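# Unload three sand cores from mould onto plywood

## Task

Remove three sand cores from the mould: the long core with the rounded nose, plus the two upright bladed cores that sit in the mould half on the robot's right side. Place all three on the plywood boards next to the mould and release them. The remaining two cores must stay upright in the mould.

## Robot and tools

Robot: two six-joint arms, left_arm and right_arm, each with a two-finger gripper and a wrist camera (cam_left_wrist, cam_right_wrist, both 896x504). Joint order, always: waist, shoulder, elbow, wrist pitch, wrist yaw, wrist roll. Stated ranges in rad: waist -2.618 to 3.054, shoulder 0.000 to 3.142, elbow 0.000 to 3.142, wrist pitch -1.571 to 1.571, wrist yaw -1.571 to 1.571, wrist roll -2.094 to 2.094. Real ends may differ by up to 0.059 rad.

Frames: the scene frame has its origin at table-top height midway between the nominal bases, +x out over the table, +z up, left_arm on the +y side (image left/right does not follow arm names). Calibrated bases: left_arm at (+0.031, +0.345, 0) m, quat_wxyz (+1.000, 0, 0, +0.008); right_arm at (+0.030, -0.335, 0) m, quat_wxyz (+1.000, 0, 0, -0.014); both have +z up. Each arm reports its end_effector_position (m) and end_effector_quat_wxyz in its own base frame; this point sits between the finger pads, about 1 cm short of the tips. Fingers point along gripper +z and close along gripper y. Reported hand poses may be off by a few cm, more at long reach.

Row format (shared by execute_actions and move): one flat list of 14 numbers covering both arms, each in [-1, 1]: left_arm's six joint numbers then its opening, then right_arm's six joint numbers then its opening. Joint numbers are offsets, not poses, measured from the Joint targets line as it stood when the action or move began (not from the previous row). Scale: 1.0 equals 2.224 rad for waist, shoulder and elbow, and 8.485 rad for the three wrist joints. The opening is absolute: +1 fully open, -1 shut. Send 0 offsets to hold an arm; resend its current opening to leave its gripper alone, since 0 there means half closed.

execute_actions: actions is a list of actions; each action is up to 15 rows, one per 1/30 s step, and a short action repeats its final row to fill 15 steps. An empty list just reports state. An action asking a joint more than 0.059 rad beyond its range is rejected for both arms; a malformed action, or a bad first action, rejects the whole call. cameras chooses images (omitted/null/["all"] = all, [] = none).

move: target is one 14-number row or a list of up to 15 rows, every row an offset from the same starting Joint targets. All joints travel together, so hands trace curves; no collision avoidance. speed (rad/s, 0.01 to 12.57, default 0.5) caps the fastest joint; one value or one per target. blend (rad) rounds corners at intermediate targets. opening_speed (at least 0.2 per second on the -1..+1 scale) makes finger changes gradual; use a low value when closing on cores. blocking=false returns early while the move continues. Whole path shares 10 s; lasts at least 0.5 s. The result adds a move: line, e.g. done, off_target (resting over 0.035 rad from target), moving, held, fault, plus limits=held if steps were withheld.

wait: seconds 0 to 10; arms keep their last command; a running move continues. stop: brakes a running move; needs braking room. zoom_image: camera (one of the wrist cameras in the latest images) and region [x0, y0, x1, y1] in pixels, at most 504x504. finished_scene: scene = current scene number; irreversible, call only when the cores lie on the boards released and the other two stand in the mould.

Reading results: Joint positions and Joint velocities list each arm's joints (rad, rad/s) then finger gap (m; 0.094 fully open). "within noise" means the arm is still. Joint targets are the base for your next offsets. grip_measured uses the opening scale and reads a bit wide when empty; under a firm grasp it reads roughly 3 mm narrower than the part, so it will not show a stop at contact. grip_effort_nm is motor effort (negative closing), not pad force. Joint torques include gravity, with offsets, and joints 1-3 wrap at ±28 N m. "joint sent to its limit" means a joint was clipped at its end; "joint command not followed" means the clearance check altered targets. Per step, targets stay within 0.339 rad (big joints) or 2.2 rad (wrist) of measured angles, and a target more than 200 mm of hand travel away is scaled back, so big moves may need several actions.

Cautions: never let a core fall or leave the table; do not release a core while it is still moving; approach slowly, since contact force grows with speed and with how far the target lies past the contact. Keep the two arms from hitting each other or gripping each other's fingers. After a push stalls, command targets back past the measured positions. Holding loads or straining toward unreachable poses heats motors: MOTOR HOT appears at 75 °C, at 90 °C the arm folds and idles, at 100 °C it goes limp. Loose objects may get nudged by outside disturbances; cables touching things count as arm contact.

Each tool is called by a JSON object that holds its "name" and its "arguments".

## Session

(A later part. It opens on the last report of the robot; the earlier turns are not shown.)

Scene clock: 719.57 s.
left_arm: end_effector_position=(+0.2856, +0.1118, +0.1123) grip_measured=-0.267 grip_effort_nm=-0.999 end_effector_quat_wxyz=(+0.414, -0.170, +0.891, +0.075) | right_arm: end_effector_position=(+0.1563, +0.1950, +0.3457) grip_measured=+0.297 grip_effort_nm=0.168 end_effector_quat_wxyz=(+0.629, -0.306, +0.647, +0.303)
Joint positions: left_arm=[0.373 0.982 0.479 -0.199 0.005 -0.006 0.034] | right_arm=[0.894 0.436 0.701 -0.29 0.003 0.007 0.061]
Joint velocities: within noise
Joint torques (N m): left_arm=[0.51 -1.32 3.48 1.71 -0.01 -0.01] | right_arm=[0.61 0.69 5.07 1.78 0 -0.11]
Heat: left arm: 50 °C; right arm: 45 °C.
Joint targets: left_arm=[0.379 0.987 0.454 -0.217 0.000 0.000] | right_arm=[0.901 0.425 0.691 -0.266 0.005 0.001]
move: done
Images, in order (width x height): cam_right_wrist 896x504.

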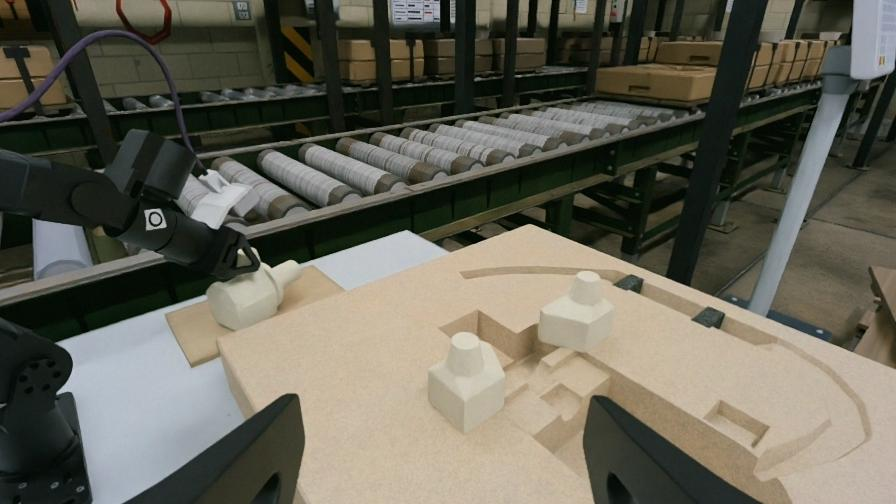

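{"name": "move", "arguments": {"target": [0, 0.001, -0.003, -0.001, 0, 0, -0.1, 0, 0, 0, 0, 0, 0, 0.3], "opening_speed": 0.2, "speed": 0.05, "cameras": ["cam_right_wrist"]}}

{"name": "zoom_image", "arguments": {"camera": "cam_right_wrist", "region": [180, 200, 360, 380]}}

Scene clock: 724.23 s.
left_arm: end_effector_position=(+0.2783, +0.1118, +0.1012) grip_measured=-0.102 grip_effort_nm=0.139 end_effector_quat_wxyz=(+0.399, -0.174, +0.897, +0.078) | right_arm: end_effector_position=(+0.1563, +0.1950, +0.3457) grip_measured=+0.297 grip_effort_nm=0.168 end_effector_quat_wxyz=(+0.629, -0.306, +0.647, +0.303)
Joint positions: left_arm=[0.375 0.982 0.459 -0.212 -0.007 -0.005 0.042] | right_arm=[0.894 0.436 0.701 -0.29 0.003 0.007 0.061]
Joint velocities: within noise
Joint torques (N m): left_arm=[0.34 -1.05 4.51 1.73 0.09 -0.03] | right_arm=[0.64 0.7 5.05 1.77 0 -0.11]
Heat: left arm: 49 °C; right arm: 45 °C.
Joint targets: left_arm=[0.379 0.989 0.448 -0.225 0.000 0.000] | right_arm=[0.901 0.425 0.691 -0.266 0.005 0.000]
move: done
Images, in order (width x height): cam_right_wrist 896x504.

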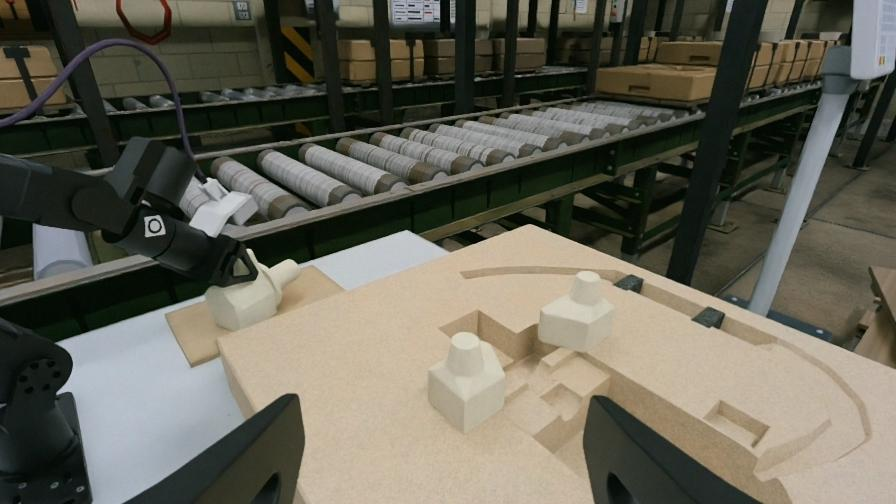

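Scaled by 2.800.

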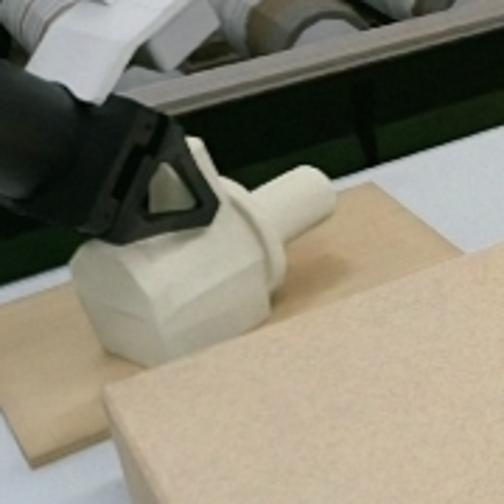

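{"name": "move", "arguments": {"target": [[0, 0, 0, 0, 0, 0, 0.3, 0, 0, 0, 0, 0, 0, 0.3],[0, -0.1592, 0.0589, -0.0536, 0, 0, 0.3, 0, 0, 0, 0, 0, 0, 0.3]], "opening_speed": 0.6, "speed": 0.3}}

{"name": "zoom_image", "arguments": {"camera": "cam_right_wrist", "region": [180, 200, 360, 380]}}

Scene clock: 731.03 s.
left_arm: end_effector_position=(+0.2192, +0.0885, +0.1409) grip_measured=+0.298 grip_effort_nm=0.144 end_effector_quat_wxyz=(+0.381, -0.175, +0.905, +0.074) | right_arm: end_effector_position=(+0.1563, +0.1950, +0.3457) grip_measured=+0.297 grip_effort_nm=0.164 end_effector_quat_wxyz=(+0.629, -0.306, +0.647, +0.303)
Joint positions: left_arm=[0.375 0.645 0.552 -0.68 -0.007 -0.005 0.061] | right_arm=[0.894 0.436 0.701 -0.29 0.003 0.007 0.061]
Joint velocities: within noise
Joint torques (N m): left_arm=[0.42 -0.28 7.73 1.77 0.1 0] | right_arm=[0.64 0.73 5.07 1.77 0 -0.11]
Heat: left arm: 47 °C; right arm: 45 °C.
Joint targets: left_arm=[0.379 0.635 0.578 -0.680 0.000 0.000] | right_arm=[0.901 0.425 0.691 -0.266 0.005 0.000]
move: done

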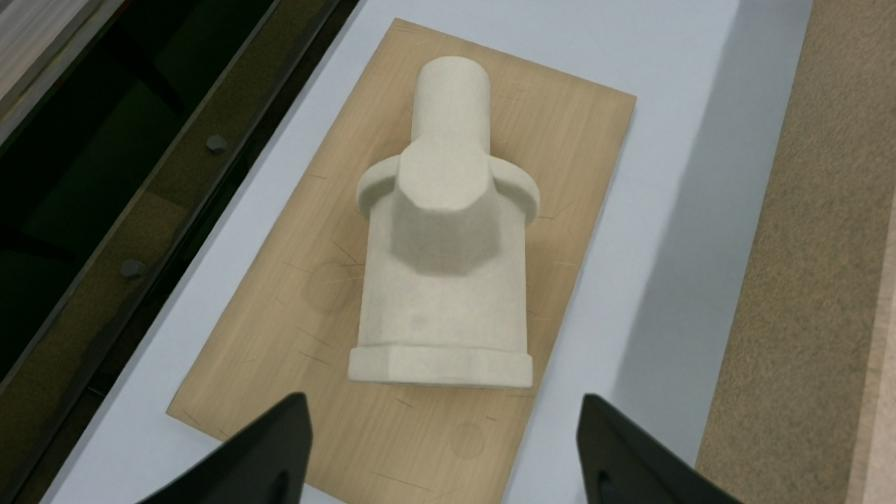

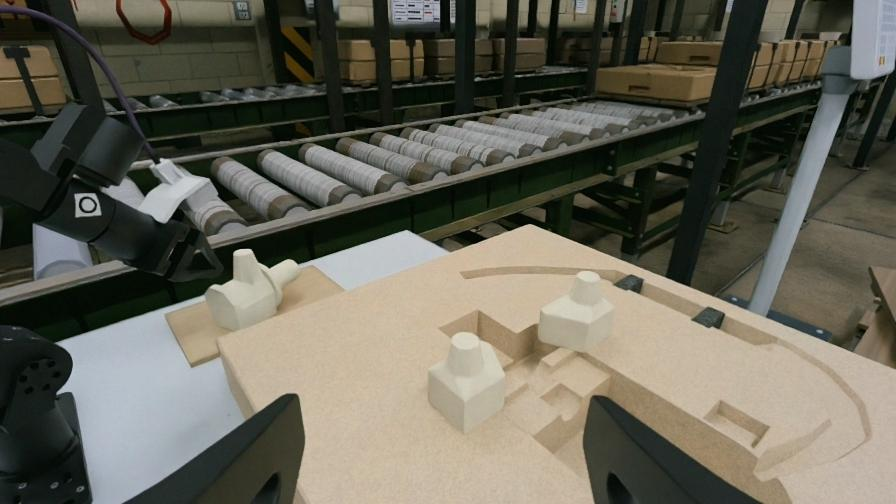

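Scaled by 2.800.

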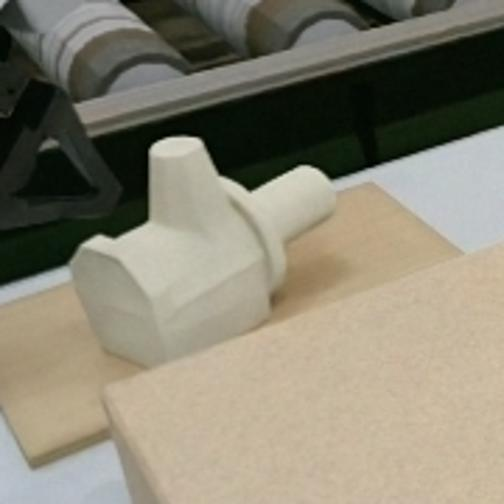

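{"name": "move", "arguments": {"target": [[0, 0, 0.2797, -0.0589, 0, 0, 0.3, 0, 0, 0, 0, 0, 0, 0.3],[-0.4177, 0.4591, 0.5944, -0.0665, 0, 0, 0.3, -0.1983, 0.5535, 0.5436, -0.1153, 0, 0, 0.3]], "speed": 0.6, "blend": 0.1}}

Scene clock: 791.20 s.
left_arm: end_effector_position=(+0.3400, -0.2061, +0.2839) grip_measured=+0.298 grip_effort_nm=0.139 end_effector_quat_wxyz=(+0.264, +0.258, +0.926, -0.074) | right_arm: end_effector_position=(+0.3572, +0.1786, +0.2824) grip_measured=+0.297 grip_effort_nm=0.168 end_effector_quat_wxyz=(+0.268, -0.217, +0.937, +0.062)
Joint positions: left_arm=[-0.549 1.651 1.876 -1.24 -0.003 -0.004 0.061] | right_arm=[0.463 1.653 1.871 -1.231 0.004 0.007 0.061]
Joint velocities: within noise
Joint torques (N m): left_arm=[-0.02 -5.96 6.83 1.41 0.05 -0.02] | right_arm=[-0.28 -6.05 7.71 0.8 -0.01 -0.11]
Heat: left arm: 42 °C; right arm: 46 °C.
Joint targets: left_arm=[-0.550 1.656 1.901 -1.245 -0.001 0.000] | right_arm=[0.460 1.656 1.900 -1.244 0.005 0.000]
move: done

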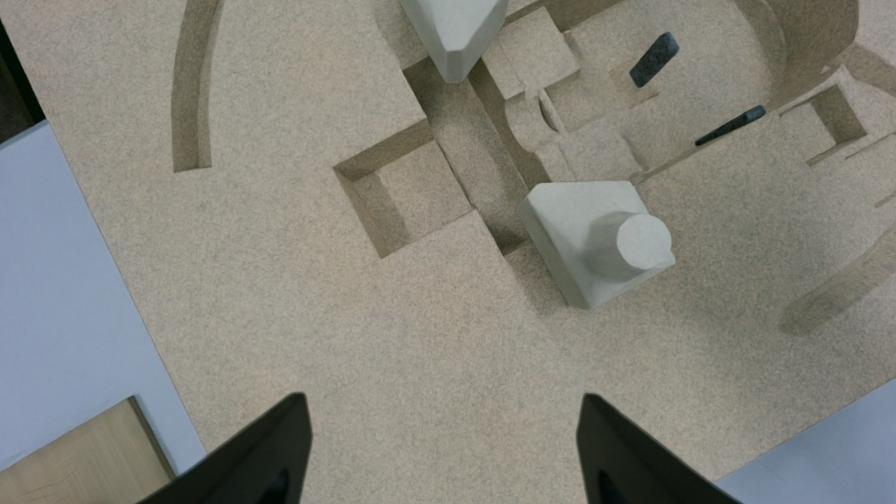

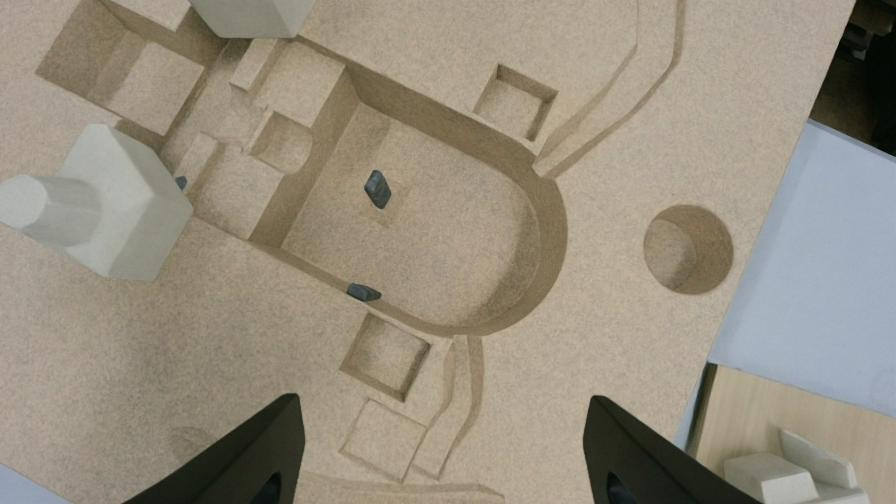

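{"name": "finished_scene", "arguments": {"scene": 1}}

The scene is finished: the task was done.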